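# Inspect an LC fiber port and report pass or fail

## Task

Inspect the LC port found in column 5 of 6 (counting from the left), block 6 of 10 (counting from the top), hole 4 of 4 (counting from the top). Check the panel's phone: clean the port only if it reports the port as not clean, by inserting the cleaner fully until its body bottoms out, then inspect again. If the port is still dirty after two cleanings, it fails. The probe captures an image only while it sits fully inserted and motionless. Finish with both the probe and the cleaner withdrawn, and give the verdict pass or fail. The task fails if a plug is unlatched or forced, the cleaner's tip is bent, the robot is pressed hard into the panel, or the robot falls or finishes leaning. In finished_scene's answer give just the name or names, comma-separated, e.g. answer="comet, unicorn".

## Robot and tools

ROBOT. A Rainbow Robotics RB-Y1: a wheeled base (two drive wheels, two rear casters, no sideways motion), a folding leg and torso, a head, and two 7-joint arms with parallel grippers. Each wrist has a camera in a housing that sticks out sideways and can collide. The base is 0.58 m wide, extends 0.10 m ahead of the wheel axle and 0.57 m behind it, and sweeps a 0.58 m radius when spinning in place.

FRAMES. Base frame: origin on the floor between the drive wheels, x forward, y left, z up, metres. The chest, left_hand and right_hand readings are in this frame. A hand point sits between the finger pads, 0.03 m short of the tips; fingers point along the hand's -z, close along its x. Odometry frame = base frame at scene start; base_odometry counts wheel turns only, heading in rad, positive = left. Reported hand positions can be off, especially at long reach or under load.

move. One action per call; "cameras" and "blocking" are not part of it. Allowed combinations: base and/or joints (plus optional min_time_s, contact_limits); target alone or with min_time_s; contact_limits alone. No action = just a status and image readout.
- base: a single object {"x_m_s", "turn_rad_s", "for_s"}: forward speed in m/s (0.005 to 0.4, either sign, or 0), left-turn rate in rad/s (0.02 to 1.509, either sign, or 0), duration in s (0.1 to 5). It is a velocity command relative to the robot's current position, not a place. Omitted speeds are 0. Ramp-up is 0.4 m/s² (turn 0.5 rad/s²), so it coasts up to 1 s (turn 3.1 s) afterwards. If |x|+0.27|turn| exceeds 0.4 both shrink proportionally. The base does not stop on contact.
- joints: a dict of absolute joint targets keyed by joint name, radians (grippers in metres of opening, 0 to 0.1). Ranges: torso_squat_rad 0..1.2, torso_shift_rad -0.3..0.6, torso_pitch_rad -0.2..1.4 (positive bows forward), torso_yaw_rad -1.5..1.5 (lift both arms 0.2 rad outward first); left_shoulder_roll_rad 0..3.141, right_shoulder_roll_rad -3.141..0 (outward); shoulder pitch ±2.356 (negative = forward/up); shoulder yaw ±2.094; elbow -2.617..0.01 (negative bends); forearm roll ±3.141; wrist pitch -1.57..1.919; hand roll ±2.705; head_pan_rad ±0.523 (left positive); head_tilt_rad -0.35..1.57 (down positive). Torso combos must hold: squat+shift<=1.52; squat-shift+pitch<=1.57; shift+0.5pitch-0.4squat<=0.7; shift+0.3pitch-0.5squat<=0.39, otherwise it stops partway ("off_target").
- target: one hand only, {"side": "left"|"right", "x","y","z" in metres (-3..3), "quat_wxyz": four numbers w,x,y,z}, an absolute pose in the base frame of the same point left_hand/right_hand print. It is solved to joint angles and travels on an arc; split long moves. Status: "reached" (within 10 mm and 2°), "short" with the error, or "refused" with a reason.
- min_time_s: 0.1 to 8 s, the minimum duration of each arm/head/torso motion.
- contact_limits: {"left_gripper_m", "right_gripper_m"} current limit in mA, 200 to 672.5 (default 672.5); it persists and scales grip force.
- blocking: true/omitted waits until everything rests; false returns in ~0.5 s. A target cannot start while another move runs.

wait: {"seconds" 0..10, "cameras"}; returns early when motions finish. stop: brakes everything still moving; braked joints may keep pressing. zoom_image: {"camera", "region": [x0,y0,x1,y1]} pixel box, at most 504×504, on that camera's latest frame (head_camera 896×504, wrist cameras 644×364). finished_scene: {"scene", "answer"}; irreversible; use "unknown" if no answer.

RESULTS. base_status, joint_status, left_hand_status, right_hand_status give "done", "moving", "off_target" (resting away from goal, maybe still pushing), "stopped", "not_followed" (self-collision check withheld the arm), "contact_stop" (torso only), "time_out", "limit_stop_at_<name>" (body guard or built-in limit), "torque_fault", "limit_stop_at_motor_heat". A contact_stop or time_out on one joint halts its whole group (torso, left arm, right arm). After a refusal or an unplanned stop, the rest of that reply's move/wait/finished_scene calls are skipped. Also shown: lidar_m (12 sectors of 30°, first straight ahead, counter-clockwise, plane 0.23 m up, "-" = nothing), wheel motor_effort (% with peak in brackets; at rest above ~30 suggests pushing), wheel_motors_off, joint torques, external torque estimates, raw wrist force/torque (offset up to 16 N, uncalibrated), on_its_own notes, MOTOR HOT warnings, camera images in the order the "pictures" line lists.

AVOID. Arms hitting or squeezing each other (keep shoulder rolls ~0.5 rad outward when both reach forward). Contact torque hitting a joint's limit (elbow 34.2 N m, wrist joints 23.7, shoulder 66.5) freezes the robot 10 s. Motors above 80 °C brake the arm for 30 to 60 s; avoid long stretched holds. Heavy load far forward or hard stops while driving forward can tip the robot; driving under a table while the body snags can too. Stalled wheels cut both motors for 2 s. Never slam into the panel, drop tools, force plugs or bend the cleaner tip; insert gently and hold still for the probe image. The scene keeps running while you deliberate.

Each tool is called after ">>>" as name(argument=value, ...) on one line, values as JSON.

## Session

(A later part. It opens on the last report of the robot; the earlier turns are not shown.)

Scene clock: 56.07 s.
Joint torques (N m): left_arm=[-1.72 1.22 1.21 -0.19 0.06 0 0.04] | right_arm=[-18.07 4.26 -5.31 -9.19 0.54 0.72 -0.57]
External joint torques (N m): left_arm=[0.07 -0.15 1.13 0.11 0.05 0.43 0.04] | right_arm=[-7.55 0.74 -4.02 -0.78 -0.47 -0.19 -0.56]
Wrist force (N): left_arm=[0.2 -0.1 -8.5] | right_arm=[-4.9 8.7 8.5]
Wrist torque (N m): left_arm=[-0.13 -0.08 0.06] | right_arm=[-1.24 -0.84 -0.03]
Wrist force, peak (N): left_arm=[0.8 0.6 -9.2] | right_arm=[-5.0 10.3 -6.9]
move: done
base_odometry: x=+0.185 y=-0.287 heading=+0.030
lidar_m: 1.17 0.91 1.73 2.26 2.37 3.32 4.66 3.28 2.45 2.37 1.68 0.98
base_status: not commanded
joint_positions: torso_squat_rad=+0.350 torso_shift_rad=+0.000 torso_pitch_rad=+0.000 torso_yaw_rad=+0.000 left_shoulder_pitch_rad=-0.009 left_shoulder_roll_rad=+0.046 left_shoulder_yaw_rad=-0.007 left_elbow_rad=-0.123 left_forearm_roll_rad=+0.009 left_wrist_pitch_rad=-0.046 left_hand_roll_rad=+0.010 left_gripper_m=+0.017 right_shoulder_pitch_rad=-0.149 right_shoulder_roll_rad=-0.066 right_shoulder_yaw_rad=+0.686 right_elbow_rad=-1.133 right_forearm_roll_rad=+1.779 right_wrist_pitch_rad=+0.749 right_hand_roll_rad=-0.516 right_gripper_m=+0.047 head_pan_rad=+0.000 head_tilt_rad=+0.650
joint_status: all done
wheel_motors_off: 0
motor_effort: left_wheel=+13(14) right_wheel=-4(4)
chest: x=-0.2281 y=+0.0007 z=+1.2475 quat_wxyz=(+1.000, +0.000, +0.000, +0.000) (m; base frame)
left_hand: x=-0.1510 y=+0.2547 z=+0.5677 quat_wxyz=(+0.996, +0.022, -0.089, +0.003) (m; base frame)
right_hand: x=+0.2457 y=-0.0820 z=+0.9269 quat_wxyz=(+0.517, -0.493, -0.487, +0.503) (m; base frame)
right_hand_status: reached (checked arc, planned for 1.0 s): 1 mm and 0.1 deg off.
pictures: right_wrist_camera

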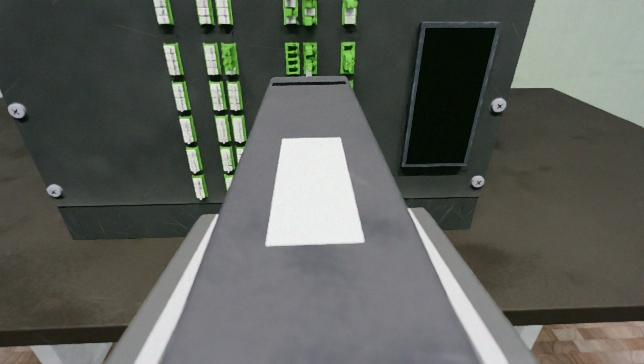

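>>> move(target={"side":"right","x":0.244,"y":-0.0820,"z":0.9278,"quat_wxyz":[0.5167,-0.4933,-0.4877,0.5023]}, min_time_s=1, cameras=[])

>>> move(target={"side":"right","x":0.244,"y":-0.0820,"z":0.9268,"quat_wxyz":[0.5167,-0.4933,-0.4877,0.5023]}, min_time_s=1, cameras=[])

>>> move(target={"side":"right","x":0.244,"y":-0.0820,"z":0.9286,"quat_wxyz":[0.5167,-0.4933,-0.4877,0.5023]}, min_time_s=1, cameras=["right_wrist_camera","head_camera"])

>>> zoom_image(camera="right_wrist_camera", region=[275, 40, 325, 80])

>>> zoom_image(camera="head_camera", region=[490, 270, 530, 330])

Scene clock: 58.77 s.
Joint torques (N m): left_arm=[-1.75 1.87 0.53 -0.3 0.21 -0.12 0.09] | right_arm=[-11.95 2.28 0.5 -10.43 1.67 1.94 0.07]
External joint torques (N m): left_arm=[0.04 0.5 0.45 0 0.2 0.31 0.1] | right_arm=[-1.54 -1.26 1.78 -2 0.65 1.04 0.08]
Wrist force (N): left_arm=[0.2 0.7 -8.6] | right_arm=[-4.8 10.4 -6.8]
Wrist torque (N m): left_arm=[-0.21 -0.07 0.08] | right_arm=[-0.67 -0.91 -0.05]
Wrist force, peak (N): left_arm=[0.5 0.5 -9.3] | right_arm=[-4.7 10.8 -7.1]
move: done
base_odometry: x=+0.185 y=-0.287 heading=+0.030
lidar_m: 1.17 0.93 1.73 2.27 2.37 3.31 4.66 3.29 2.45 2.37 1.67 0.98
base_status: not commanded
joint_positions: torso_squat_rad=+0.350 torso_shift_rad=+0.000 torso_pitch_rad=+0.000 torso_yaw_rad=+0.000 left_shoulder_pitch_rad=-0.009 left_shoulder_roll_rad=+0.046 left_shoulder_yaw_rad=-0.007 left_elbow_rad=-0.123 left_forearm_roll_rad=+0.009 left_wrist_pitch_rad=-0.046 left_hand_roll_rad=+0.010 left_gripper_m=+0.017 right_shoulder_pitch_rad=-0.142 right_shoulder_roll_rad=-0.067 right_shoulder_yaw_rad=+0.687 right_elbow_rad=-1.142 right_forearm_roll_rad=+1.779 right_wrist_pitch_rad=+0.750 right_hand_roll_rad=-0.513 right_gripper_m=+0.047 head_pan_rad=+0.000 head_tilt_rad=+0.650
joint_status: all done
wheel_motors_off: 0
motor_effort: left_wheel=+13(14) right_wheel=-4(4)
chest: x=-0.2280 y=+0.0007 z=+1.2475 quat_wxyz=(+1.000, +0.000, +0.000, +0.000) (m; base frame)
left_hand: x=-0.1510 y=+0.2547 z=+0.5677 quat_wxyz=(+0.996, +0.022, -0.089, +0.003) (m; base frame)
right_hand: x=+0.2440 y=-0.0821 z=+0.9275 quat_wxyz=(+0.517, -0.493, -0.487, +0.502) (m; base frame)
right_hand_status: reached (checked arc, planned for 1.0 s): 0 mm and 0.1 deg off.
pictures: none
No camera images: "cameras" was empty.

Scene clock: 60.10 s.
Joint torques (N m): left_arm=[-1.6 1.43 0.88 -0.3 0.25 -0.15 -0.16] | right_arm=[-11.65 3.24 -1.24 -9.23 1.07 1.26 -0.34]
External joint torques (N m): left_arm=[0.18 0.06 0.8 0 0.24 0.28 -0.15] | right_arm=[-1.25 -0.3 0.03 -0.81 0.05 0.36 -0.33]
Wrist force (N): left_arm=[0.3 0.0 -8.5] | right_arm=[-5.0 10.1 -6.8]
Wrist torque (N m): left_arm=[-0.12 -0.07 0.07] | right_arm=[-0.77 -0.91 -0.04]
Wrist force, peak (N): left_arm=[0.6 0.5 -9.5] | right_arm=[-4.9 10.5 -7.2]
move: done
base_odometry: x=+0.185 y=-0.287 heading=+0.030
lidar_m: 1.18 0.94 1.74 2.26 2.37 3.32 4.66 3.31 2.46 2.37 1.67 0.97
base_status: not commanded
joint_positions: torso_squat_rad=+0.350 torso_shift_rad=+0.000 torso_pitch_rad=+0.000 torso_yaw_rad=+0.000 left_shoulder_pitch_rad=-0.009 left_shoulder_roll_rad=+0.046 left_shoulder_yaw_rad=-0.007 left_elbow_rad=-0.123 left_forearm_roll_rad=+0.009 left_wrist_pitch_rad=-0.046 left_hand_roll_rad=+0.010 left_gripper_m=+0.017 right_shoulder_pitch_rad=-0.142 right_shoulder_roll_rad=-0.067 right_shoulder_yaw_rad=+0.687 right_elbow_rad=-1.142 right_forearm_roll_rad=+1.779 right_wrist_pitch_rad=+0.750 right_hand_roll_rad=-0.513 right_gripper_m=+0.047 head_pan_rad=+0.000 head_tilt_rad=+0.650
joint_status: all done
wheel_motors_off: 0
motor_effort: left_wheel=+13(13) right_wheel=-4(4)
chest: x=-0.2280 y=+0.0007 z=+1.2475 quat_wxyz=(+1.000, +0.000, +0.000, +0.000) (m; base frame)
left_hand: x=-0.1510 y=+0.2547 z=+0.5677 quat_wxyz=(+0.996, +0.022, -0.089, +0.003) (m; base frame)
right_hand: x=+0.2439 y=-0.0822 z=+0.9273 quat_wxyz=(+0.517, -0.493, -0.487, +0.502) (m; base frame)
right_hand_status: reached (checked arc, planned for 1.0 s): 1 mm and 0.1 deg off.
pictures: none
No camera images: "cameras" was empty.

Scene clock: 61.43 s.
Joint torques (N m): left_arm=[-1.98 1.3 0.93 -0.27 0.21 -0.05 0] | right_arm=[-12.56 2.3 -2.81 -11.14 1.42 1.46 -0.09]
External joint torques (N m): left_arm=[-0.2 -0.08 0.85 0.03 0.2 0.38 0.01] | right_arm=[-2.18 -1.25 -1.55 -2.69 0.4 0.57 -0.09]
Wrist force (N): left_arm=[0.4 0.5 -8.5] | right_arm=[-5.3 11.8 -7.4]
Wrist torque (N m): left_arm=[-0.19 -0.04 0.06] | right_arm=[-0.36 -0.89 -0.04]
Wrist force, peak (N): left_arm=[0.7 0.0 -9.5] | right_arm=[-5.3 12.1 -8.0]
move: done
base_odometry: x=+0.185 y=-0.287 heading=+0.030
lidar_m: 1.17 0.93 1.73 2.26 2.37 3.31 4.66 3.29 2.44 2.37 1.67 0.96
base_status: not commanded
joint_positions: torso_squat_rad=+0.350 torso_shift_rad=+0.000 torso_pitch_rad=+0.000 torso_yaw_rad=+0.000 left_shoulder_pitch_rad=-0.009 left_shoulder_roll_rad=+0.046 left_shoulder_yaw_rad=-0.007 left_elbow_rad=-0.123 left_forearm_roll_rad=+0.009 left_wrist_pitch_rad=-0.046 left_hand_roll_rad=+0.010 left_gripper_m=+0.017 right_shoulder_pitch_rad=-0.140 right_shoulder_roll_rad=-0.067 right_shoulder_yaw_rad=+0.686 right_elbow_rad=-1.148 right_forearm_roll_rad=+1.778 right_wrist_pitch_rad=+0.748 right_hand_roll_rad=-0.507 right_gripper_m=+0.047 head_pan_rad=+0.000 head_tilt_rad=+0.650
joint_status: all done
wheel_motors_off: 0
motor_effort: left_wheel=+12(13) right_wheel=-4(4)
chest: x=-0.2280 y=+0.0007 z=+1.2475 quat_wxyz=(+1.000, +0.000, +0.000, +0.000) (m; base frame)
left_hand: x=-0.1510 y=+0.2547 z=+0.5677 quat_wxyz=(+0.996, +0.022, -0.089, +0.003) (m; base frame)
right_hand: x=+0.2437 y=-0.0819 z=+0.9281 quat_wxyz=(+0.517, -0.493, -0.487, +0.503) (m; base frame)
right_hand_status: reached (checked arc, planned for 1.0 s): 1 mm and 0.1 deg off.
pictures: head_camera, right_wrist_camera

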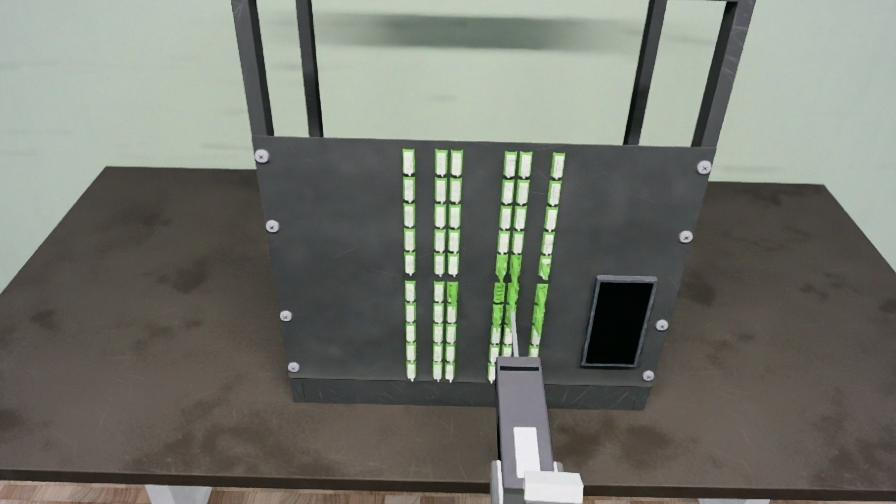

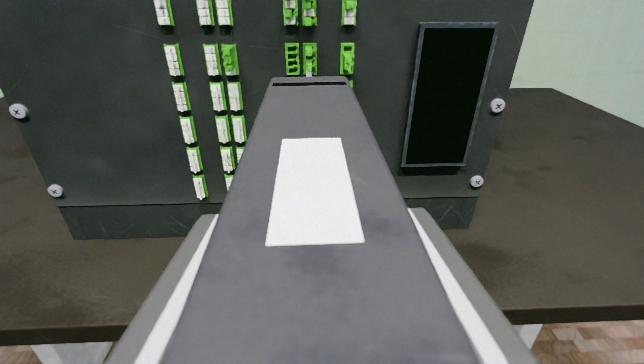

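Scaled by 10.080 from the camera's 644x364 image, which has a finer 1265x715 frame.

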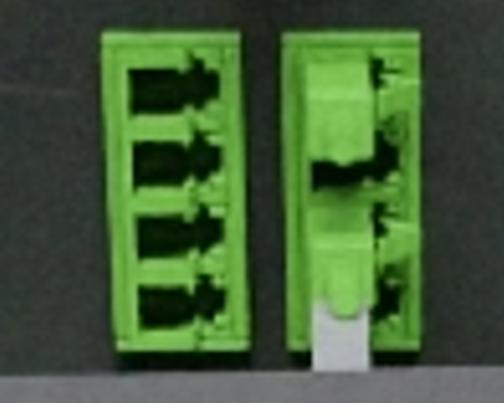

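Scaled by 8.400 from the camera's 896x504 image, which has a finer 1280x720 frame.

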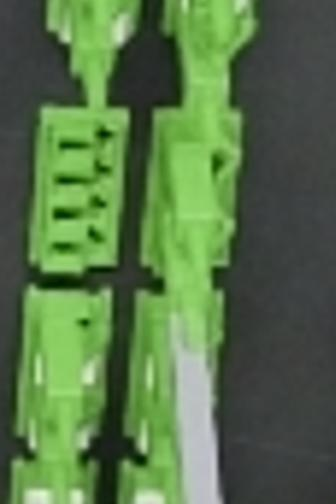

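>>> move(target={"side":"right","x":0.236,"y":-0.0818,"z":0.9273,"quat_wxyz":[0.5167,-0.4933,-0.4877,0.5023]}, min_time_s=1, cameras=[])

>>> move(target={"side":"right","x":0.243,"y":-0.0820,"z":0.927,"quat_wxyz":[0.5167,-0.4933,-0.4877,0.5023]}, min_time_s=1, cameras=[])

>>> move(target={"side":"right","x":0.247,"y":-0.0821,"z":0.9269,"quat_wxyz":[0.5167,-0.4933,-0.4877,0.5023]}, min_time_s=1, cameras=["right_wrist_camera","head_camera"])

>>> zoom_image(camera="right_wrist_camera", region=[275, 40, 325, 80])

Scene clock: 64.10 s.
Joint torques (N m): left_arm=[-1.78 1.16 0.87 -0.35 0.2 -0.08 -0.02] | right_arm=[-11.37 2.11 0.43 -10.05 1.58 1.72 -0.04]
External joint torques (N m): left_arm=[0 -0.21 0.79 -0.05 0.19 0.36 -0.01] | right_arm=[-1.41 -1.52 1.63 -1.59 0.55 0.84 -0.04]
Wrist force (N): left_arm=[1.0 0.2 -9.1] | right_arm=[-4.7 10.2 -7.1]
Wrist torque (N m): left_arm=[-0.19 -0.01 0.07] | right_arm=[-0.77 -0.88 -0.03]
Wrist force, peak (N): left_arm=[0.5 0.3 -9.5] | right_arm=[-4.9 12.4 -8.0]
move: done
base_odometry: x=+0.185 y=-0.287 heading=+0.030
lidar_m: 1.17 0.93 1.72 2.27 2.37 3.29 4.65 3.29 2.44 2.37 1.68 0.98
base_status: not commanded
joint_positions: torso_squat_rad=+0.350 torso_shift_rad=+0.000 torso_pitch_rad=+0.000 torso_yaw_rad=+0.000 left_shoulder_pitch_rad=-0.009 left_shoulder_roll_rad=+0.046 left_shoulder_yaw_rad=-0.007 left_elbow_rad=-0.123 left_forearm_roll_rad=+0.009 left_wrist_pitch_rad=-0.046 left_hand_roll_rad=+0.010 left_gripper_m=+0.017 right_shoulder_pitch_rad=-0.115 right_shoulder_roll_rad=-0.072 right_shoulder_yaw_rad=+0.696 right_elbow_rad=-1.170 right_forearm_roll_rad=+1.784 right_wrist_pitch_rad=+0.756 right_hand_roll_rad=-0.503 right_gripper_m=+0.047 head_pan_rad=+0.000 head_tilt_rad=+0.650
joint_status: all done
wheel_motors_off: 0
motor_effort: left_wheel=+13(14) right_wheel=-4(4)
chest: x=-0.2280 y=+0.0007 z=+1.2475 quat_wxyz=(+1.000, +0.000, +0.000, +0.000) (m; base frame)
left_hand: x=-0.1510 y=+0.2547 z=+0.5677 quat_wxyz=(+0.996, +0.022, -0.089, +0.003) (m; base frame)
right_hand: x=+0.2362 y=-0.0818 z=+0.9270 quat_wxyz=(+0.517, -0.493, -0.487, +0.502) (m; base frame)
right_hand_status: reached (checked arc, planned for 1.0 s): 0 mm and 0.0 deg off.
pictures: none
No camera images: "cameras" was empty.

Scene clock: 65.43 s.
Joint torques (N m): left_arm=[-1.93 1.3 0.99 -0.17 0.25 -0.04 -0.1] | right_arm=[-14.02 5.29 -3.16 -9.11 0.91 1.12 -0.5]
External joint torques (N m): left_arm=[-0.14 -0.07 0.91 0.13 0.24 0.4 -0.1] | right_arm=[-3.69 1.75 -1.89 -0.69 -0.1 0.22 -0.5]
Wrist force (N): left_arm=[0.5 0.3 -8.5] | right_arm=[-5.0 9.8 -7.0]
Wrist torque (N m): left_arm=[-0.15 -0.07 0.04] | right_arm=[-0.74 -0.91 -0.03]
Wrist force, peak (N): left_arm=[0.8 -0.1 -9.4] | right_arm=[-5.1 10.0 -7.4]
move: done
base_odometry: x=+0.185 y=-0.287 heading=+0.030
lidar_m: 1.18 0.93 1.72 2.27 2.37 3.32 4.65 3.29 2.44 2.37 1.66 0.98
base_status: not commanded
joint_positions: torso_squat_rad=+0.350 torso_shift_rad=+0.000 torso_pitch_rad=+0.000 torso_yaw_rad=+0.000 left_shoulder_pitch_rad=-0.009 left_shoulder_roll_rad=+0.046 left_shoulder_yaw_rad=-0.007 left_elbow_rad=-0.123 left_forearm_roll_rad=+0.009 left_wrist_pitch_rad=-0.046 left_hand_roll_rad=+0.010 left_gripper_m=+0.017 right_shoulder_pitch_rad=-0.138 right_shoulder_roll_rad=-0.068 right_shoulder_yaw_rad=+0.689 right_elbow_rad=-1.145 right_forearm_roll_rad=+1.781 right_wrist_pitch_rad=+0.752 right_hand_roll_rad=-0.513 right_gripper_m=+0.047 head_pan_rad=+0.000 head_tilt_rad=+0.650
joint_status: all done
wheel_motors_off: 0
motor_effort: left_wheel=+13(13) right_wheel=-4(4)
chest: x=-0.2280 y=+0.0007 z=+1.2475 quat_wxyz=(+1.000, +0.000, +0.000, +0.000) (m; base frame)
left_hand: x=-0.1510 y=+0.2547 z=+0.5677 quat_wxyz=(+0.996, +0.022, -0.089, +0.003) (m; base frame)
right_hand: x=+0.2424 y=-0.0822 z=+0.9267 quat_wxyz=(+0.517, -0.493, -0.487, +0.503) (m; base frame)
right_hand_status: reached (checked arc, planned for 1.0 s): 1 mm and 0.1 deg off.
pictures: none
No camera images: "cameras" was empty.

Scene clock: 66.77 s.
Joint torques (N m): left_arm=[-1.45 1.6 0.72 -0.32 0.3 -0.2 -0.09] | right_arm=[-14.76 4.9 -3.12 -9.52 1.08 1.19 -0.52]
External joint torques (N m): left_arm=[0.34 0.22 0.64 -0.02 0.29 0.23 -0.08] | right_arm=[-4.19 1.41 -1.82 -1.13 0.07 0.27 -0.51]
Wrist force (N): left_arm=[0.1 0.3 -8.6] | right_arm=[-5.0 10.5 -7.0]
Wrist torque (N m): left_arm=[-0.17 -0.08 0.08] | right_arm=[-0.62 -0.92 -0.04]
Wrist force, peak (N): left_arm=[0.3 0.6 -9.3] | right_arm=[-4.9 10.7 -7.0]
move: done
base_odometry: x=+0.185 y=-0.287 heading=+0.030
lidar_m: 1.18 0.94 1.72 2.26 2.37 3.31 4.66 3.29 2.46 2.38 1.67 0.97
base_status: not commanded
joint_positions: torso_squat_rad=+0.350 torso_shift_rad=+0.000 torso_pitch_rad=+0.000 torso_yaw_rad=+0.000 left_shoulder_pitch_rad=-0.009 left_shoulder_roll_rad=+0.046 left_shoulder_yaw_rad=-0.007 left_elbow_rad=-0.123 left_forearm_roll_rad=+0.009 left_wrist_pitch_rad=-0.046 left_hand_roll_rad=+0.010 left_gripper_m=+0.017 right_shoulder_pitch_rad=-0.153 right_shoulder_roll_rad=-0.065 right_shoulder_yaw_rad=+0.686 right_elbow_rad=-1.126 right_forearm_roll_rad=+1.781 right_wrist_pitch_rad=+0.751 right_hand_roll_rad=-0.522 right_gripper_m=+0.047 head_pan_rad=+0.000 head_tilt_rad=+0.650
joint_status: all done
wheel_motors_off: 0
motor_effort: left_wheel=+13(13) right_wheel=-4(5)
chest: x=-0.2280 y=+0.0007 z=+1.2475 quat_wxyz=(+1.000, +0.000, +0.000, +0.000) (m; base frame)
left_hand: x=-0.1510 y=+0.2547 z=+0.5677 quat_wxyz=(+0.996, +0.022, -0.089, +0.003) (m; base frame)
right_hand: x=+0.2465 y=-0.0823 z=+0.9264 quat_wxyz=(+0.517, -0.493, -0.487, +0.503) (m; base frame)
right_hand_status: reached (checked arc, planned for 1.0 s): 1 mm and 0.1 deg off.
pictures: head_camera, right_wrist_camera

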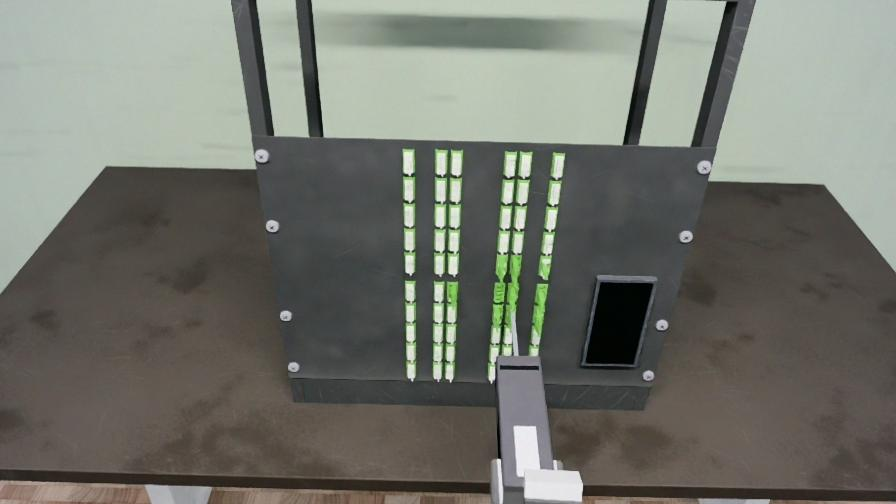

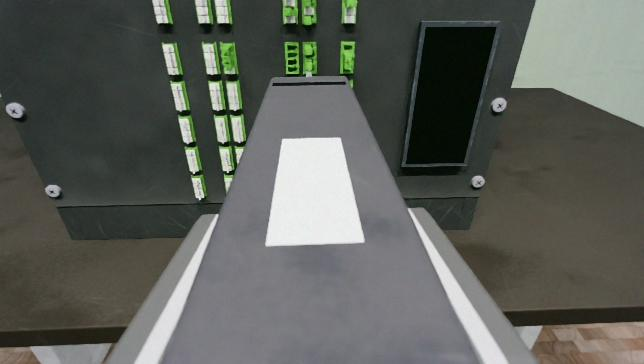

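Scaled by 10.080 from the camera's 644x364 image, which has a finer 1265x715 frame.

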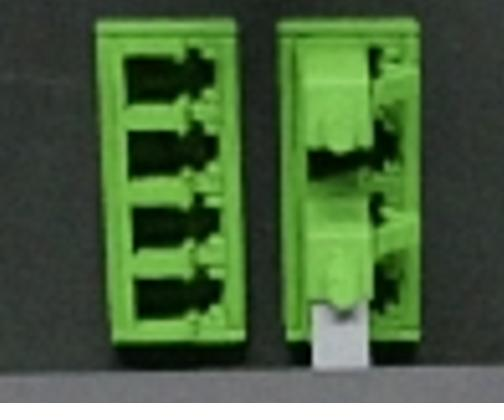

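>>> move(target={"side":"right","x":0.251,"y":-0.0821,"z":0.9267,"quat_wxyz":[0.5167,-0.4933,-0.4877,0.5023]}, min_time_s=1, cameras=["right_wrist_camera","head_camera"])

>>> zoom_image(camera="right_wrist_camera", region=[275, 40, 325, 80])

>>> zoom_image(camera="head_camera", region=[490, 270, 530, 330])

Scene clock: 69.03 s.
Joint torques (N m): left_arm=[-1.56 1.32 0.94 -0.43 0.23 -0.18 0.03] | right_arm=[-14.69 5.11 -2.99 -9.36 1.01 1.28 -0.56]
External joint torques (N m): left_arm=[0.23 -0.05 0.86 -0.13 0.22 0.25 0.04] | right_arm=[-3.88 1.67 -1.65 -1 0.01 0.35 -0.56]
Wrist force (N): left_arm=[1.0 0.4 -8.6] | right_arm=[-5.0 10.1 -7.0]
Wrist torque (N m): left_arm=[-0.18 0.01 0.03] | right_arm=[-0.67 -0.93 -0.05]
Wrist force, peak (N): left_arm=[0.1 0.1 -9.2] | right_arm=[-4.9 11.2 -6.4]
move: done
base_odometry: x=+0.185 y=-0.287 heading=+0.030
lidar_m: 1.18 0.92 1.74 2.26 2.37 3.31 4.65 3.30 2.43 2.37 1.67 0.98
base_status: not commanded
joint_positions: torso_squat_rad=+0.350 torso_shift_rad=+0.000 torso_pitch_rad=+0.000 torso_yaw_rad=+0.000 left_shoulder_pitch_rad=-0.009 left_shoulder_roll_rad=+0.046 left_shoulder_yaw_rad=-0.007 left_elbow_rad=-0.123 left_forearm_roll_rad=+0.009 left_wrist_pitch_rad=-0.046 left_hand_roll_rad=+0.010 left_gripper_m=+0.017 right_shoulder_pitch_rad=-0.169 right_shoulder_roll_rad=-0.062 right_shoulder_yaw_rad=+0.683 right_elbow_rad=-1.107 right_forearm_roll_rad=+1.780 right_wrist_pitch_rad=+0.750 right_hand_roll_rad=-0.530 right_gripper_m=+0.047 head_pan_rad=+0.000 head_tilt_rad=+0.650
joint_status: all done
wheel_motors_off: 0
motor_effort: left_wheel=+13(14) right_wheel=-4(4)
chest: x=-0.2280 y=+0.0007 z=+1.2475 quat_wxyz=(+1.000, +0.000, +0.000, +0.000) (m; base frame)
left_hand: x=-0.1510 y=+0.2547 z=+0.5677 quat_wxyz=(+0.996, +0.022, -0.089, +0.003) (m; base frame)
right_hand: x=+0.2505 y=-0.0823 z=+0.9262 quat_wxyz=(+0.517, -0.493, -0.487, +0.503) (m; base frame)
right_hand_status: reached (checked arc, planned for 1.0 s): 1 mm and 0.1 deg off.
pictures: head_camera, right_wrist_camera

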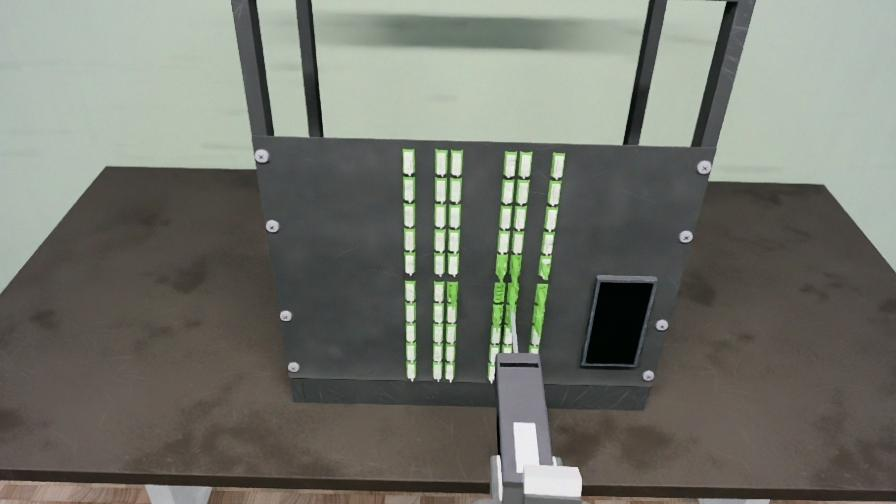

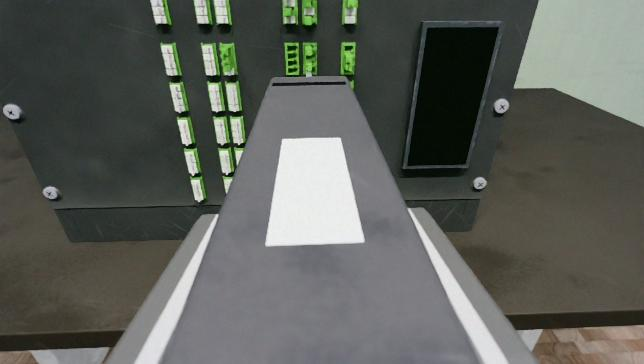

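Scaled by 10.080 from the camera's 644x364 image, which has a finer 1265x715 frame.

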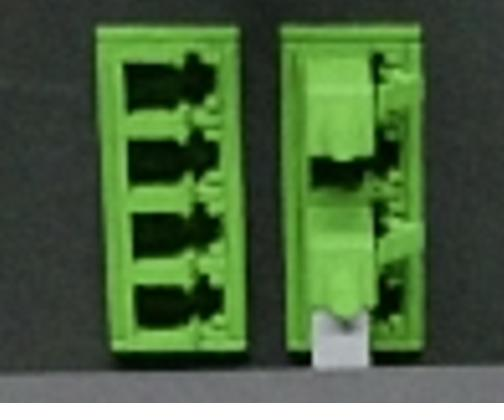

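Scaled by 8.400 from the camera's 896x504 image, which has a finer 1280x720 frame.

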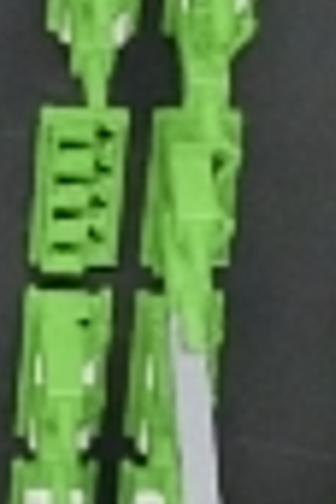

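>>> move(target={"side":"right","x":0.2555,"y":-0.0821,"z":0.9265,"quat_wxyz":[0.5167,-0.4933,-0.4877,0.5023]}, min_time_s=1, cameras=["right_wrist_camera"])

>>> zoom_image(camera="right_wrist_camera", region=[275, 40, 325, 80])

Scene clock: 70.70 s.
Joint torques (N m): left_arm=[-1.86 1.37 1.25 -0.34 0.13 -0.12 -0.07] | right_arm=[-14.67 4.61 -2.91 -9.16 1.03 1.15 -0.56]
External joint torques (N m): left_arm=[-0.08 0 1.17 -0.04 0.12 0.31 -0.06] | right_arm=[-3.58 1.23 -1.53 -0.84 0.04 0.21 -0.55]
Wrist force (N): left_arm=[0.8 0.2 -8.1] | right_arm=[-5.1 9.9 -6.8]
Wrist torque (N m): left_arm=[-0.15 0.03 0.08] | right_arm=[-0.75 -0.94 -0.04]
Wrist force, peak (N): left_arm=[0.9 0.5 -9.2] | right_arm=[-5.0 11.1 -6.6]
move: done
base_odometry: x=+0.185 y=-0.287 heading=+0.030
lidar_m: 1.17 0.93 1.73 2.27 2.38 3.30 4.66 3.28 2.46 2.36 1.67 0.97
base_status: not commanded
joint_positions: torso_squat_rad=+0.350 torso_shift_rad=+0.000 torso_pitch_rad=+0.000 torso_yaw_rad=+0.000 left_shoulder_pitch_rad=-0.009 left_shoulder_roll_rad=+0.046 left_shoulder_yaw_rad=-0.007 left_elbow_rad=-0.123 left_forearm_roll_rad=+0.009 left_wrist_pitch_rad=-0.046 left_hand_roll_rad=+0.010 left_gripper_m=+0.017 right_shoulder_pitch_rad=-0.186 right_shoulder_roll_rad=-0.059 right_shoulder_yaw_rad=+0.679 right_elbow_rad=-1.085 right_forearm_roll_rad=+1.780 right_wrist_pitch_rad=+0.749 right_hand_roll_rad=-0.540 right_gripper_m=+0.047 head_pan_rad=+0.000 head_tilt_rad=+0.650
joint_status: all done
wheel_motors_off: 0
motor_effort: left_wheel=+13(13) right_wheel=-4(4)
chest: x=-0.2280 y=+0.0007 z=+1.2475 quat_wxyz=(+1.000, +0.000, +0.000, +0.000) (m; base frame)
left_hand: x=-0.1510 y=+0.2547 z=+0.5677 quat_wxyz=(+0.996, +0.022, -0.089, +0.003) (m; base frame)
right_hand: x=+0.2550 y=-0.0823 z=+0.9261 quat_wxyz=(+0.517, -0.493, -0.487, +0.503) (m; base frame)
right_hand_status: reached (checked arc, planned for 1.0 s): 1 mm and 0.1 deg off.
pictures: right_wrist_camera

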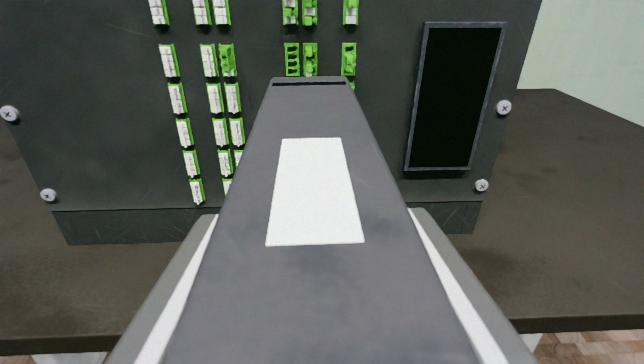

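Scaled by 10.080 from the camera's 644x364 image, which has a finer 1265x715 frame.

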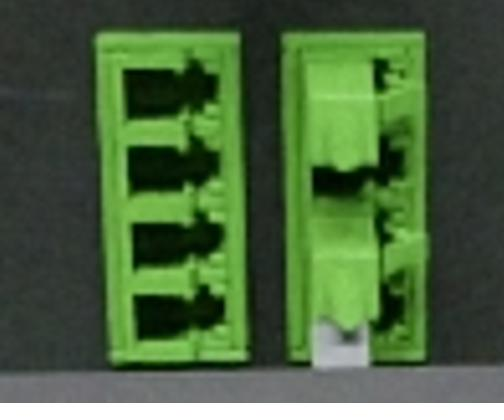

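>>> move(target={"side":"right","x":0.259,"y":-0.0822,"z":0.9264,"quat_wxyz":[0.5167,-0.4933,-0.4877,0.5023]}, min_time_s=1, cameras=["right_wrist_camera"])

>>> zoom_image(camera="right_wrist_camera", region=[275, 40, 325, 80])

Scene clock: 72.33 s.
Joint torques (N m): left_arm=[-1.87 1.16 1.23 -0.3 0.21 -0.18 -0.06] | right_arm=[-15.06 4.81 -3.2 -9.01 1.17 1.24 -0.57]
External joint torques (N m): left_arm=[-0.09 -0.21 1.15 0 0.2 0.25 -0.05] | right_arm=[-3.76 1.49 -1.79 -0.72 0.18 0.28 -0.56]
Wrist force (N): left_arm=[0.3 -0.3 -8.9] | right_arm=[-5.0 10.0 -7.0]
Wrist torque (N m): left_arm=[-0.09 -0.07 0.07] | right_arm=[-0.77 -0.93 -0.04]
Wrist force, peak (N): left_arm=[1.2 0.3 -9.3] | right_arm=[-4.9 10.8 -6.7]
move: done
base_odometry: x=+0.185 y=-0.287 heading=+0.030
lidar_m: 1.17 0.92 1.71 2.27 2.37 3.31 4.66 3.29 2.46 2.37 1.67 0.98
base_status: not commanded
joint_positions: torso_squat_rad=+0.350 torso_shift_rad=+0.000 torso_pitch_rad=+0.000 torso_yaw_rad=+0.000 left_shoulder_pitch_rad=-0.009 left_shoulder_roll_rad=+0.046 left_shoulder_yaw_rad=-0.007 left_elbow_rad=-0.123 left_forearm_roll_rad=+0.009 left_wrist_pitch_rad=-0.046 left_hand_roll_rad=+0.010 left_gripper_m=+0.017 right_shoulder_pitch_rad=-0.200 right_shoulder_roll_rad=-0.056 right_shoulder_yaw_rad=+0.677 right_elbow_rad=-1.067 right_forearm_roll_rad=+1.780 right_wrist_pitch_rad=+0.749 right_hand_roll_rad=-0.549 right_gripper_m=+0.047 head_pan_rad=+0.000 head_tilt_rad=+0.650
joint_status: all done
wheel_motors_off: 0
motor_effort: left_wheel=+13(14) right_wheel=-4(5)
chest: x=-0.2280 y=+0.0007 z=+1.2475 quat_wxyz=(+1.000, +0.000, +0.000, +0.000) (m; base frame)
left_hand: x=-0.1510 y=+0.2547 z=+0.5677 quat_wxyz=(+0.996, +0.022, -0.089, +0.003) (m; base frame)
right_hand: x=+0.2586 y=-0.0824 z=+0.9260 quat_wxyz=(+0.517, -0.493, -0.487, +0.503) (m; base frame)
right_hand_status: reached (checked arc, planned for 1.0 s): 1 mm and 0.1 deg off.
pictures: right_wrist_camera

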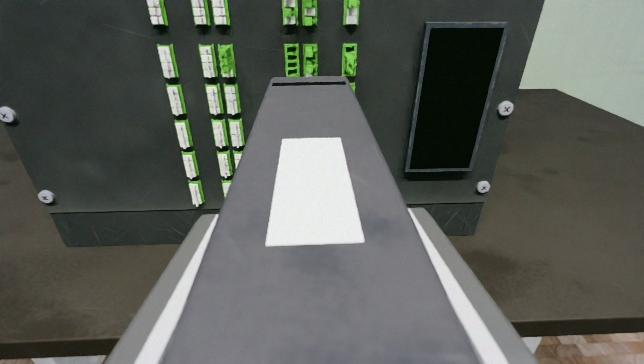

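Scaled by 10.080 from the camera's 644x364 image, which has a finer 1265x715 frame.

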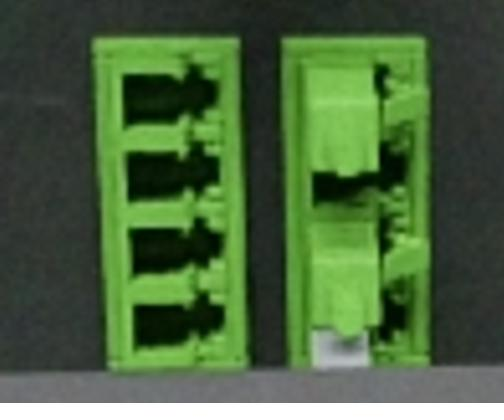

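>>> zoom_image(camera="right_wrist_camera", region=[0, 95, 80, 215])

>>> zoom_image(camera="right_wrist_camera", region=[440, 90, 520, 210])

Scaled by 4.200 from the camera's 644x364 image, which has a finer 1265x715 frame.

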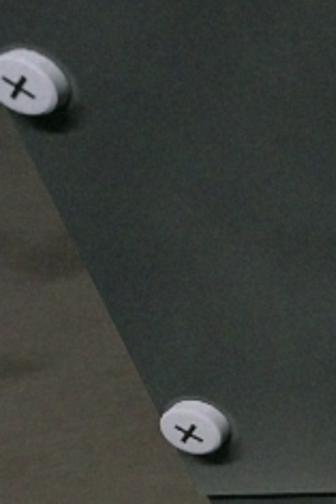

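Scaled by 4.200 from the camera's 644x364 image, which has a finer 1265x715 frame.

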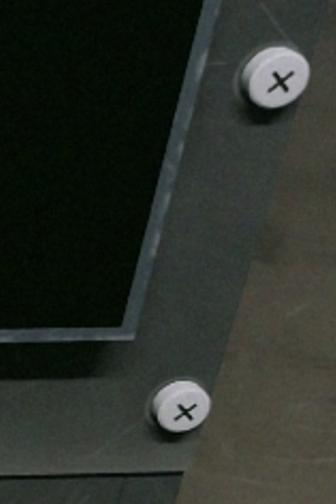

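>>> move(target={"side":"right","x":0.258,"y":-0.0827,"z":0.9252,"quat_wxyz":[0.5148,-0.4939,-0.4896,0.5017]}, min_time_s=1.5, cameras=["right_wrist_camera"])

>>> zoom_image(camera="right_wrist_camera", region=[275, 40, 325, 80])

Scene clock: 74.97 s.
Joint torques (N m): left_arm=[-1.66 1.17 1.06 -0.26 0.17 -0.26 0.07] | right_arm=[-12.77 2.9 -0.99 -9.1 0.96 1.24 -0.33]
External joint torques (N m): left_arm=[0.12 -0.2 0.98 0.04 0.16 0.17 0.08] | right_arm=[-1.48 -0.43 0.42 -0.81 -0.03 0.28 -0.32]
Wrist force (N): left_arm=[0.7 0.4 -8.4] | right_arm=[-4.9 10.0 -6.8]
Wrist torque (N m): left_arm=[-0.17 0.01 0.07] | right_arm=[-0.78 -0.92 -0.04]
Wrist force, peak (N): left_arm=[0.6 0.4 -9.3] | right_arm=[-4.8 10.4 -7.1]
move: done
base_odometry: x=+0.185 y=-0.287 heading=+0.030
lidar_m: 1.18 0.94 1.74 2.27 2.38 3.31 4.65 3.29 2.46 2.37 1.68 0.97
base_status: not commanded
joint_positions: torso_squat_rad=+0.350 torso_shift_rad=+0.000 torso_pitch_rad=+0.000 torso_yaw_rad=+0.000 left_shoulder_pitch_rad=-0.009 left_shoulder_roll_rad=+0.046 left_shoulder_yaw_rad=-0.007 left_elbow_rad=-0.123 left_forearm_roll_rad=+0.009 left_wrist_pitch_rad=-0.046 left_hand_roll_rad=+0.010 left_gripper_m=+0.017 right_shoulder_pitch_rad=-0.200 right_shoulder_roll_rad=-0.056 right_shoulder_yaw_rad=+0.677 right_elbow_rad=-1.067 right_forearm_roll_rad=+1.780 right_wrist_pitch_rad=+0.749 right_hand_roll_rad=-0.549 right_gripper_m=+0.047 head_pan_rad=+0.000 head_tilt_rad=+0.650
joint_status: all done
wheel_motors_off: 0
motor_effort: left_wheel=+13(14) right_wheel=-4(5)
chest: x=-0.2280 y=+0.0007 z=+1.2475 quat_wxyz=(+1.000, +0.000, +0.000, +0.000) (m; base frame)
left_hand: x=-0.1510 y=+0.2547 z=+0.5677 quat_wxyz=(+0.996, +0.022, -0.089, +0.003) (m; base frame)
right_hand: x=+0.2585 y=-0.0825 z=+0.9258 quat_wxyz=(+0.517, -0.493, -0.487, +0.503) (m; base frame)
right_hand_status: reached (checked arc, planned for 1.5 s): 1 mm and 0.4 deg off.
pictures: right_wrist_camera

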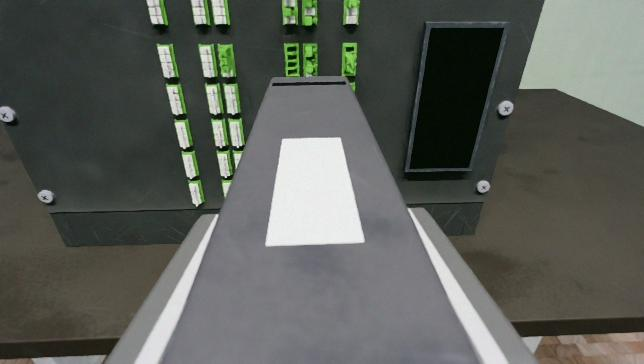

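Scaled by 10.080 from the camera's 644x364 image, which has a finer 1265x715 frame.

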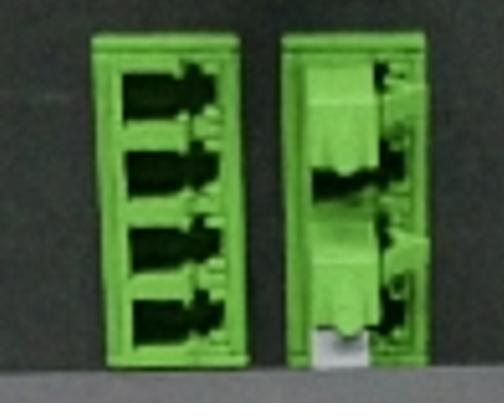

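>>> move(target={"side":"right","x":0.2505,"y":-0.0825,"z":0.9256,"quat_wxyz":[0.5148,-0.4939,-0.4896,0.5017]}, min_time_s=1.5, cameras=[])

>>> move(target={"side":"right","x":0.259,"y":-0.0827,"z":0.9252,"quat_wxyz":[0.5148,-0.4939,-0.4896,0.5017]}, min_time_s=1.5, cameras=["right_wrist_camera"])

>>> zoom_image(camera="right_wrist_camera", region=[275, 40, 325, 80])

>>> zoom_image(camera="right_wrist_camera", region=[0, 95, 80, 215])

>>> zoom_image(camera="right_wrist_camera", region=[440, 90, 520, 210])

Scene clock: 77.10 s.
Joint torques (N m): left_arm=[-1.52 1.51 0.84 -0.2 0.23 0.02 -0.02] | right_arm=[-12.36 2.09 0.26 -10.46 1.74 2.19 -0.62]
External joint torques (N m): left_arm=[0.26 0.14 0.76 0.1 0.22 0.46 -0.01] | right_arm=[-1.5 -1.29 1.64 -2.16 0.74 1.23 -0.61]
Wrist force (N): left_arm=[0.3 0.0 -9.0] | right_arm=[-4.8 11.2 -7.2]
Wrist torque (N m): left_arm=[-0.15 -0.06 0.07] | right_arm=[-0.53 -0.97 -0.05]
Wrist force, peak (N): left_arm=[0.3 0.2 -9.4] | right_arm=[-4.7 11.2 -7.5]
move: done
base_odometry: x=+0.185 y=-0.287 heading=+0.030
lidar_m: 1.18 0.93 1.73 2.26 2.37 3.31 4.65 3.28 2.46 2.36 1.67 0.97
base_status: not commanded
joint_positions: torso_squat_rad=+0.350 torso_shift_rad=+0.000 torso_pitch_rad=+0.000 torso_yaw_rad=+0.000 left_shoulder_pitch_rad=-0.009 left_shoulder_roll_rad=+0.046 left_shoulder_yaw_rad=-0.007 left_elbow_rad=-0.123 left_forearm_roll_rad=+0.009 left_wrist_pitch_rad=-0.046 left_hand_roll_rad=+0.010 left_gripper_m=+0.017 right_shoulder_pitch_rad=-0.175 right_shoulder_roll_rad=-0.064 right_shoulder_yaw_rad=+0.689 right_elbow_rad=-1.091 right_forearm_roll_rad=+1.791 right_wrist_pitch_rad=+0.758 right_hand_roll_rad=-0.552 right_gripper_m=+0.047 head_pan_rad=+0.000 head_tilt_rad=+0.650
joint_status: all done
wheel_motors_off: 0
motor_effort: left_wheel=+13(14) right_wheel=-4(4)
chest: x=-0.2280 y=+0.0007 z=+1.2475 quat_wxyz=(+1.000, +0.000, +0.000, +0.000) (m; base frame)
left_hand: x=-0.1510 y=+0.2547 z=+0.5677 quat_wxyz=(+0.996, +0.022, -0.089, +0.003) (m; base frame)
right_hand: x=+0.2506 y=-0.0825 z=+0.9251 quat_wxyz=(+0.515, -0.494, -0.489, +0.502) (m; base frame)
right_hand_status: reached (checked arc, planned for 1.5 s): 0 mm and 0.1 deg off.
pictures: none
No camera images: "cameras" was empty.

Scene clock: 78.93 s.
Joint torques (N m): left_arm=[-1.6 1.25 0.81 -0.32 0.1 -0.28 -0.01] | right_arm=[-15.53 4.69 -3.26 -9.12 0.95 1.28 -0.56]
External joint torques (N m): left_arm=[0.18 -0.13 0.73 -0.02 0.09 0.15 0] | right_arm=[-4.22 1.44 -1.81 -0.89 -0.03 0.29 -0.55]
Wrist force (N): left_arm=[0.6 0.4 -8.8] | right_arm=[-5.0 10.5 -6.8]
Wrist torque (N m): left_arm=[-0.17 -0.02 0.06] | right_arm=[-0.75 -0.91 -0.03]
Wrist force, peak (N): left_arm=[0.4 0.0 -9.3] | right_arm=[-5.1 11.5 -6.6]
move: done
base_odometry: x=+0.185 y=-0.287 heading=+0.030
lidar_m: 1.18 0.93 1.73 2.27 2.37 3.30 4.65 3.30 2.46 2.37 1.68 0.98
base_status: not commanded
joint_positions: torso_squat_rad=+0.350 torso_shift_rad=+0.000 torso_pitch_rad=+0.000 torso_yaw_rad=+0.000 left_shoulder_pitch_rad=-0.009 left_shoulder_roll_rad=+0.046 left_shoulder_yaw_rad=-0.007 left_elbow_rad=-0.123 left_forearm_roll_rad=+0.009 left_wrist_pitch_rad=-0.046 left_hand_roll_rad=+0.010 left_gripper_m=+0.017 right_shoulder_pitch_rad=-0.204 right_shoulder_roll_rad=-0.059 right_shoulder_yaw_rad=+0.682 right_elbow_rad=-1.057 right_forearm_roll_rad=+1.789 right_wrist_pitch_rad=+0.754 right_hand_roll_rad=-0.567 right_gripper_m=+0.047 head_pan_rad=+0.000 head_tilt_rad=+0.650
joint_status: all done
wheel_motors_off: 0
motor_effort: left_wheel=+13(13) right_wheel=-4(5)
chest: x=-0.2280 y=+0.0007 z=+1.2475 quat_wxyz=(+1.000, +0.000, +0.000, +0.000) (m; base frame)
left_hand: x=-0.1510 y=+0.2547 z=+0.5677 quat_wxyz=(+0.996, +0.022, -0.089, +0.003) (m; base frame)
right_hand: x=+0.2583 y=-0.0830 z=+0.9250 quat_wxyz=(+0.515, -0.494, -0.489, +0.502) (m; base frame)
right_hand_status: reached (checked arc, planned for 1.5 s): 1 mm and 0.1 deg off.
pictures: right_wrist_camera

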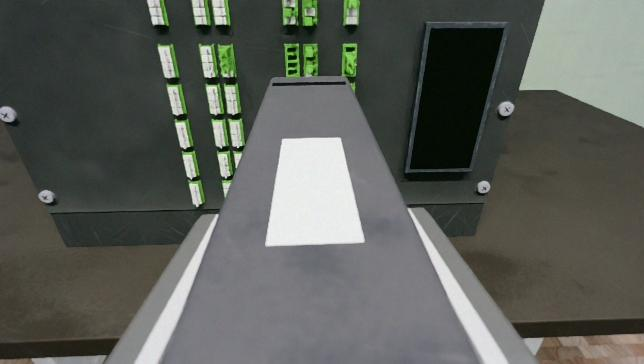

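Scaled by 10.080 from the camera's 644x364 image, which has a finer 1265x715 frame.

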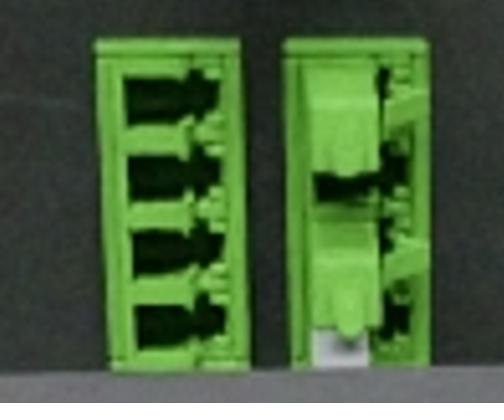

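Scaled by 4.200 from the camera's 644x364 image, which has a finer 1265x715 frame.

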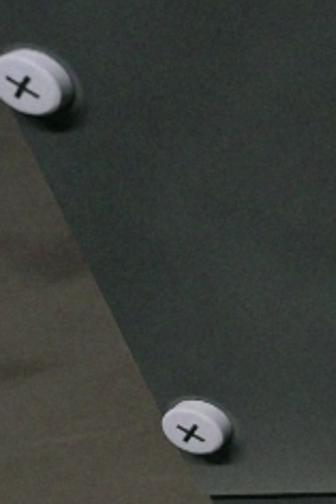

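Scaled by 4.200 from the camera's 644x364 image, which has a finer 1265x715 frame.

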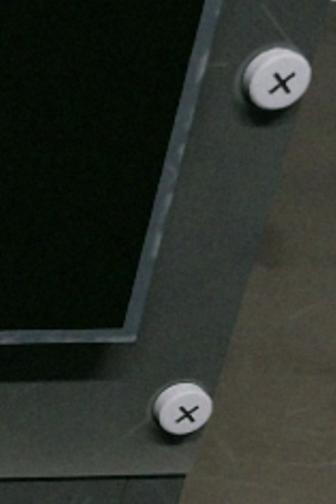

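>>> move(target={"side":"right","x":0.262,"y":-0.0827,"z":0.9250,"quat_wxyz":[0.5148,-0.4939,-0.4896,0.5017]}, min_time_s=1, cameras=["right_wrist_camera"])

>>> zoom_image(camera="right_wrist_camera", region=[275, 40, 325, 80])

Scene clock: 80.47 s.
Joint torques (N m): left_arm=[-1.6 1.38 1.02 -0.43 0.12 -0.17 0.06] | right_arm=[-15.76 4.65 -3.29 -9.22 1.53 2.05 -0.56]
External joint torques (N m): left_arm=[0.18 0 0.94 -0.13 0.11 0.27 0.07] | right_arm=[-4.24 1.44 -1.81 -1.03 0.56 1.05 -0.56]
Wrist force (N): left_arm=[0.2 0.1 -8.1] | right_arm=[-4.9 10.3 -5.3]
Wrist torque (N m): left_arm=[-0.19 -0.07 0.05] | right_arm=[-0.71 -0.86 -0.04]
Wrist force, peak (N): left_arm=[-0.5 0.8 -9.4] | right_arm=[-5.1 10.9 -6.8]
move: done
base_odometry: x=+0.185 y=-0.287 heading=+0.030
lidar_m: 1.18 0.93 1.73 2.27 2.37 3.30 4.65 3.29 2.44 2.36 1.67 0.98
base_status: not commanded
joint_positions: torso_squat_rad=+0.350 torso_shift_rad=+0.000 torso_pitch_rad=+0.000 torso_yaw_rad=+0.000 left_shoulder_pitch_rad=-0.009 left_shoulder_roll_rad=+0.046 left_shoulder_yaw_rad=-0.007 left_elbow_rad=-0.123 left_forearm_roll_rad=+0.009 left_wrist_pitch_rad=-0.046 left_hand_roll_rad=+0.010 left_gripper_m=+0.017 right_shoulder_pitch_rad=-0.218 right_shoulder_roll_rad=-0.056 right_shoulder_yaw_rad=+0.681 right_elbow_rad=-1.037 right_forearm_roll_rad=+1.791 right_wrist_pitch_rad=+0.755 right_hand_roll_rad=-0.578 right_gripper_m=+0.047 head_pan_rad=+0.000 head_tilt_rad=+0.650
joint_status: all done
wheel_motors_off: 0
motor_effort: left_wheel=+13(13) right_wheel=-4(5)
chest: x=-0.2280 y=+0.0007 z=+1.2475 quat_wxyz=(+1.000, +0.000, +0.000, +0.000) (m; base frame)
left_hand: x=-0.1510 y=+0.2547 z=+0.5677 quat_wxyz=(+0.996, +0.022, -0.089, +0.003) (m; base frame)
right_hand: x=+0.2615 y=-0.0829 z=+0.9244 quat_wxyz=(+0.515, -0.494, -0.489, +0.502) (m; base frame)
right_hand_status: reached (checked arc, planned for 1.0 s): 1 mm and 0.1 deg off.
pictures: right_wrist_camera

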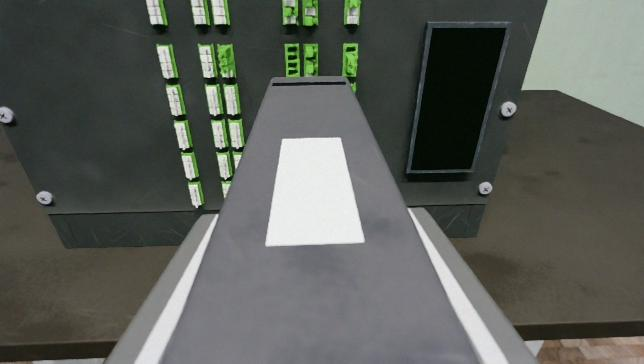

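Scaled by 10.080 from the camera's 644x364 image, which has a finer 1265x715 frame.

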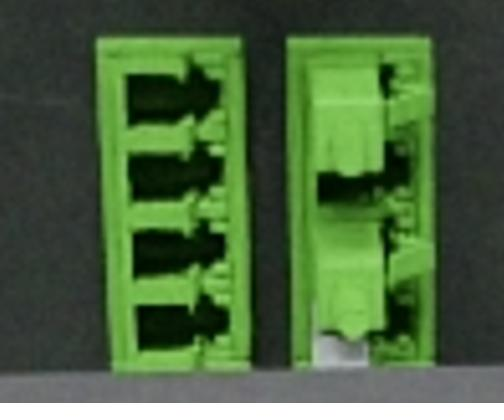

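>>> move(target={"side":"right","x":0.264,"y":-0.0831,"z":0.9249,"quat_wxyz":[0.5148,-0.4939,-0.4896,0.5017]}, min_time_s=1, cameras=["right_wrist_camera"])

>>> zoom_image(camera="right_wrist_camera", region=[275, 40, 325, 80])

Scene clock: 82.03 s.
Joint torques (N m): left_arm=[-1.81 1.28 0.88 -0.05 0.07 -0.15 -0.11] | right_arm=[-16.42 4.66 -3.21 -9.6 1.71 1.73 -0.59]
External joint torques (N m): left_arm=[-0.03 -0.09 0.8 0.25 0.05 0.28 -0.1] | right_arm=[-4.77 1.51 -1.71 -1.44 0.74 0.72 -0.58]
Wrist force (N): left_arm=[0.2 0.5 -8.1] | right_arm=[-5.2 10.9 -6.7]
Wrist torque (N m): left_arm=[-0.21 -0.09 0.09] | right_arm=[-0.48 -0.86 -0.04]
Wrist force, peak (N): left_arm=[0.3 0.2 -9.0] | right_arm=[-5.2 11.3 -7.2]
move: done
base_odometry: x=+0.185 y=-0.287 heading=+0.030
lidar_m: 1.17 0.93 1.72 2.26 2.37 3.30 4.65 3.30 2.43 2.37 1.67 0.97
base_status: not commanded
joint_positions: torso_squat_rad=+0.350 torso_shift_rad=+0.000 torso_pitch_rad=+0.000 torso_yaw_rad=+0.000 left_shoulder_pitch_rad=-0.009 left_shoulder_roll_rad=+0.046 left_shoulder_yaw_rad=-0.007 left_elbow_rad=-0.123 left_forearm_roll_rad=+0.009 left_wrist_pitch_rad=-0.046 left_hand_roll_rad=+0.010 left_gripper_m=+0.017 right_shoulder_pitch_rad=-0.227 right_shoulder_roll_rad=-0.055 right_shoulder_yaw_rad=+0.680 right_elbow_rad=-1.026 right_forearm_roll_rad=+1.791 right_wrist_pitch_rad=+0.756 right_hand_roll_rad=-0.585 right_gripper_m=+0.047 head_pan_rad=+0.000 head_tilt_rad=+0.650
joint_status: all done
wheel_motors_off: 0
motor_effort: left_wheel=+12(13) right_wheel=-5(5)
chest: x=-0.2280 y=+0.0007 z=+1.2475 quat_wxyz=(+1.000, +0.000, +0.000, +0.000) (m; base frame)
left_hand: x=-0.1510 y=+0.2547 z=+0.5677 quat_wxyz=(+0.996, +0.022, -0.089, +0.003) (m; base frame)
right_hand: x=+0.2636 y=-0.0834 z=+0.9242 quat_wxyz=(+0.515, -0.494, -0.489, +0.502) (m; base frame)
right_hand_status: reached (checked arc, planned for 1.0 s): 1 mm and 0.1 deg off.
pictures: right_wrist_camera

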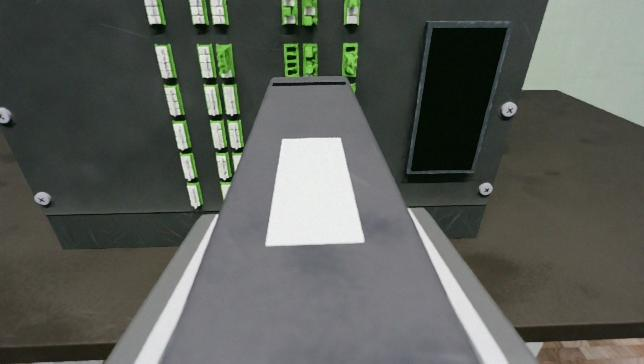

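Scaled by 10.080 from the camera's 644x364 image, which has a finer 1265x715 frame.

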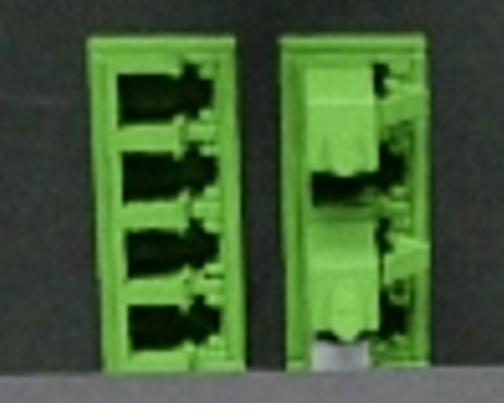

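>>> move(target={"side":"right","x":0.267,"y":-0.0831,"z":0.9244,"quat_wxyz":[0.5148,-0.4939,-0.4896,0.5017]}, min_time_s=1, cameras=["right_wrist_camera"])

>>> zoom_image(camera="right_wrist_camera", region=[275, 40, 325, 80])

Scene clock: 83.60 s.
Joint torques (N m): left_arm=[-1.63 1.57 1.18 -0.36 0.1 -0.04 0.03] | right_arm=[-16.1 4.88 -2.82 -9.11 1.63 1.74 -0.59]
External joint torques (N m): left_arm=[0.15 0.19 1.1 -0.06 0.08 0.39 0.03] | right_arm=[-4.27 1.78 -1.3 -0.99 0.67 0.71 -0.59]
Wrist force (N): left_arm=[0.1 0.2 -9.0] | right_arm=[-5.6 10.3 -6.5]
Wrist torque (N m): left_arm=[-0.16 -0.06 0.07] | right_arm=[-0.76 -0.71 -0.04]
Wrist force, peak (N): left_arm=[0.2 0.8 -9.2] | right_arm=[-5.9 11.7 -6.1]
move: done
base_odometry: x=+0.185 y=-0.287 heading=+0.030
lidar_m: 1.18 0.93 1.72 2.26 2.38 3.30 4.66 3.29 2.45 2.37 1.68 0.97
base_status: not commanded
joint_positions: torso_squat_rad=+0.350 torso_shift_rad=+0.000 torso_pitch_rad=+0.000 torso_yaw_rad=+0.000 left_shoulder_pitch_rad=-0.009 left_shoulder_roll_rad=+0.046 left_shoulder_yaw_rad=-0.007 left_elbow_rad=-0.123 left_forearm_roll_rad=+0.009 left_wrist_pitch_rad=-0.046 left_hand_roll_rad=+0.010 left_gripper_m=+0.017 right_shoulder_pitch_rad=-0.240 right_shoulder_roll_rad=-0.053 right_shoulder_yaw_rad=+0.679 right_elbow_rad=-1.007 right_forearm_roll_rad=+1.792 right_wrist_pitch_rad=+0.756 right_hand_roll_rad=-0.595 right_gripper_m=+0.047 head_pan_rad=+0.000 head_tilt_rad=+0.650
joint_status: all done
wheel_motors_off: 0
motor_effort: left_wheel=+13(13) right_wheel=-4(5)
chest: x=-0.2280 y=+0.0007 z=+1.2475 quat_wxyz=(+1.000, +0.000, +0.000, +0.000) (m; base frame)
left_hand: x=-0.1510 y=+0.2547 z=+0.5677 quat_wxyz=(+0.996, +0.022, -0.089, +0.003) (m; base frame)
right_hand: x=+0.2666 y=-0.0834 z=+0.9238 quat_wxyz=(+0.515, -0.494, -0.489, +0.502) (m; base frame)
right_hand_status: reached (checked arc, planned for 1.0 s): 1 mm and 0.1 deg off.
pictures: right_wrist_camera

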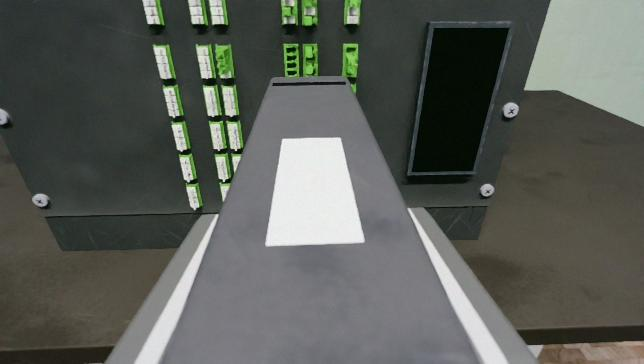

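Scaled by 10.080 from the camera's 644x364 image, which has a finer 1265x715 frame.

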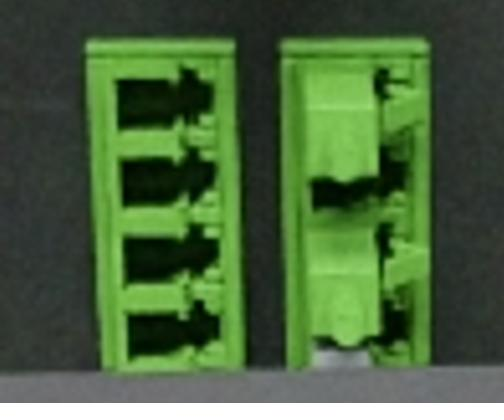

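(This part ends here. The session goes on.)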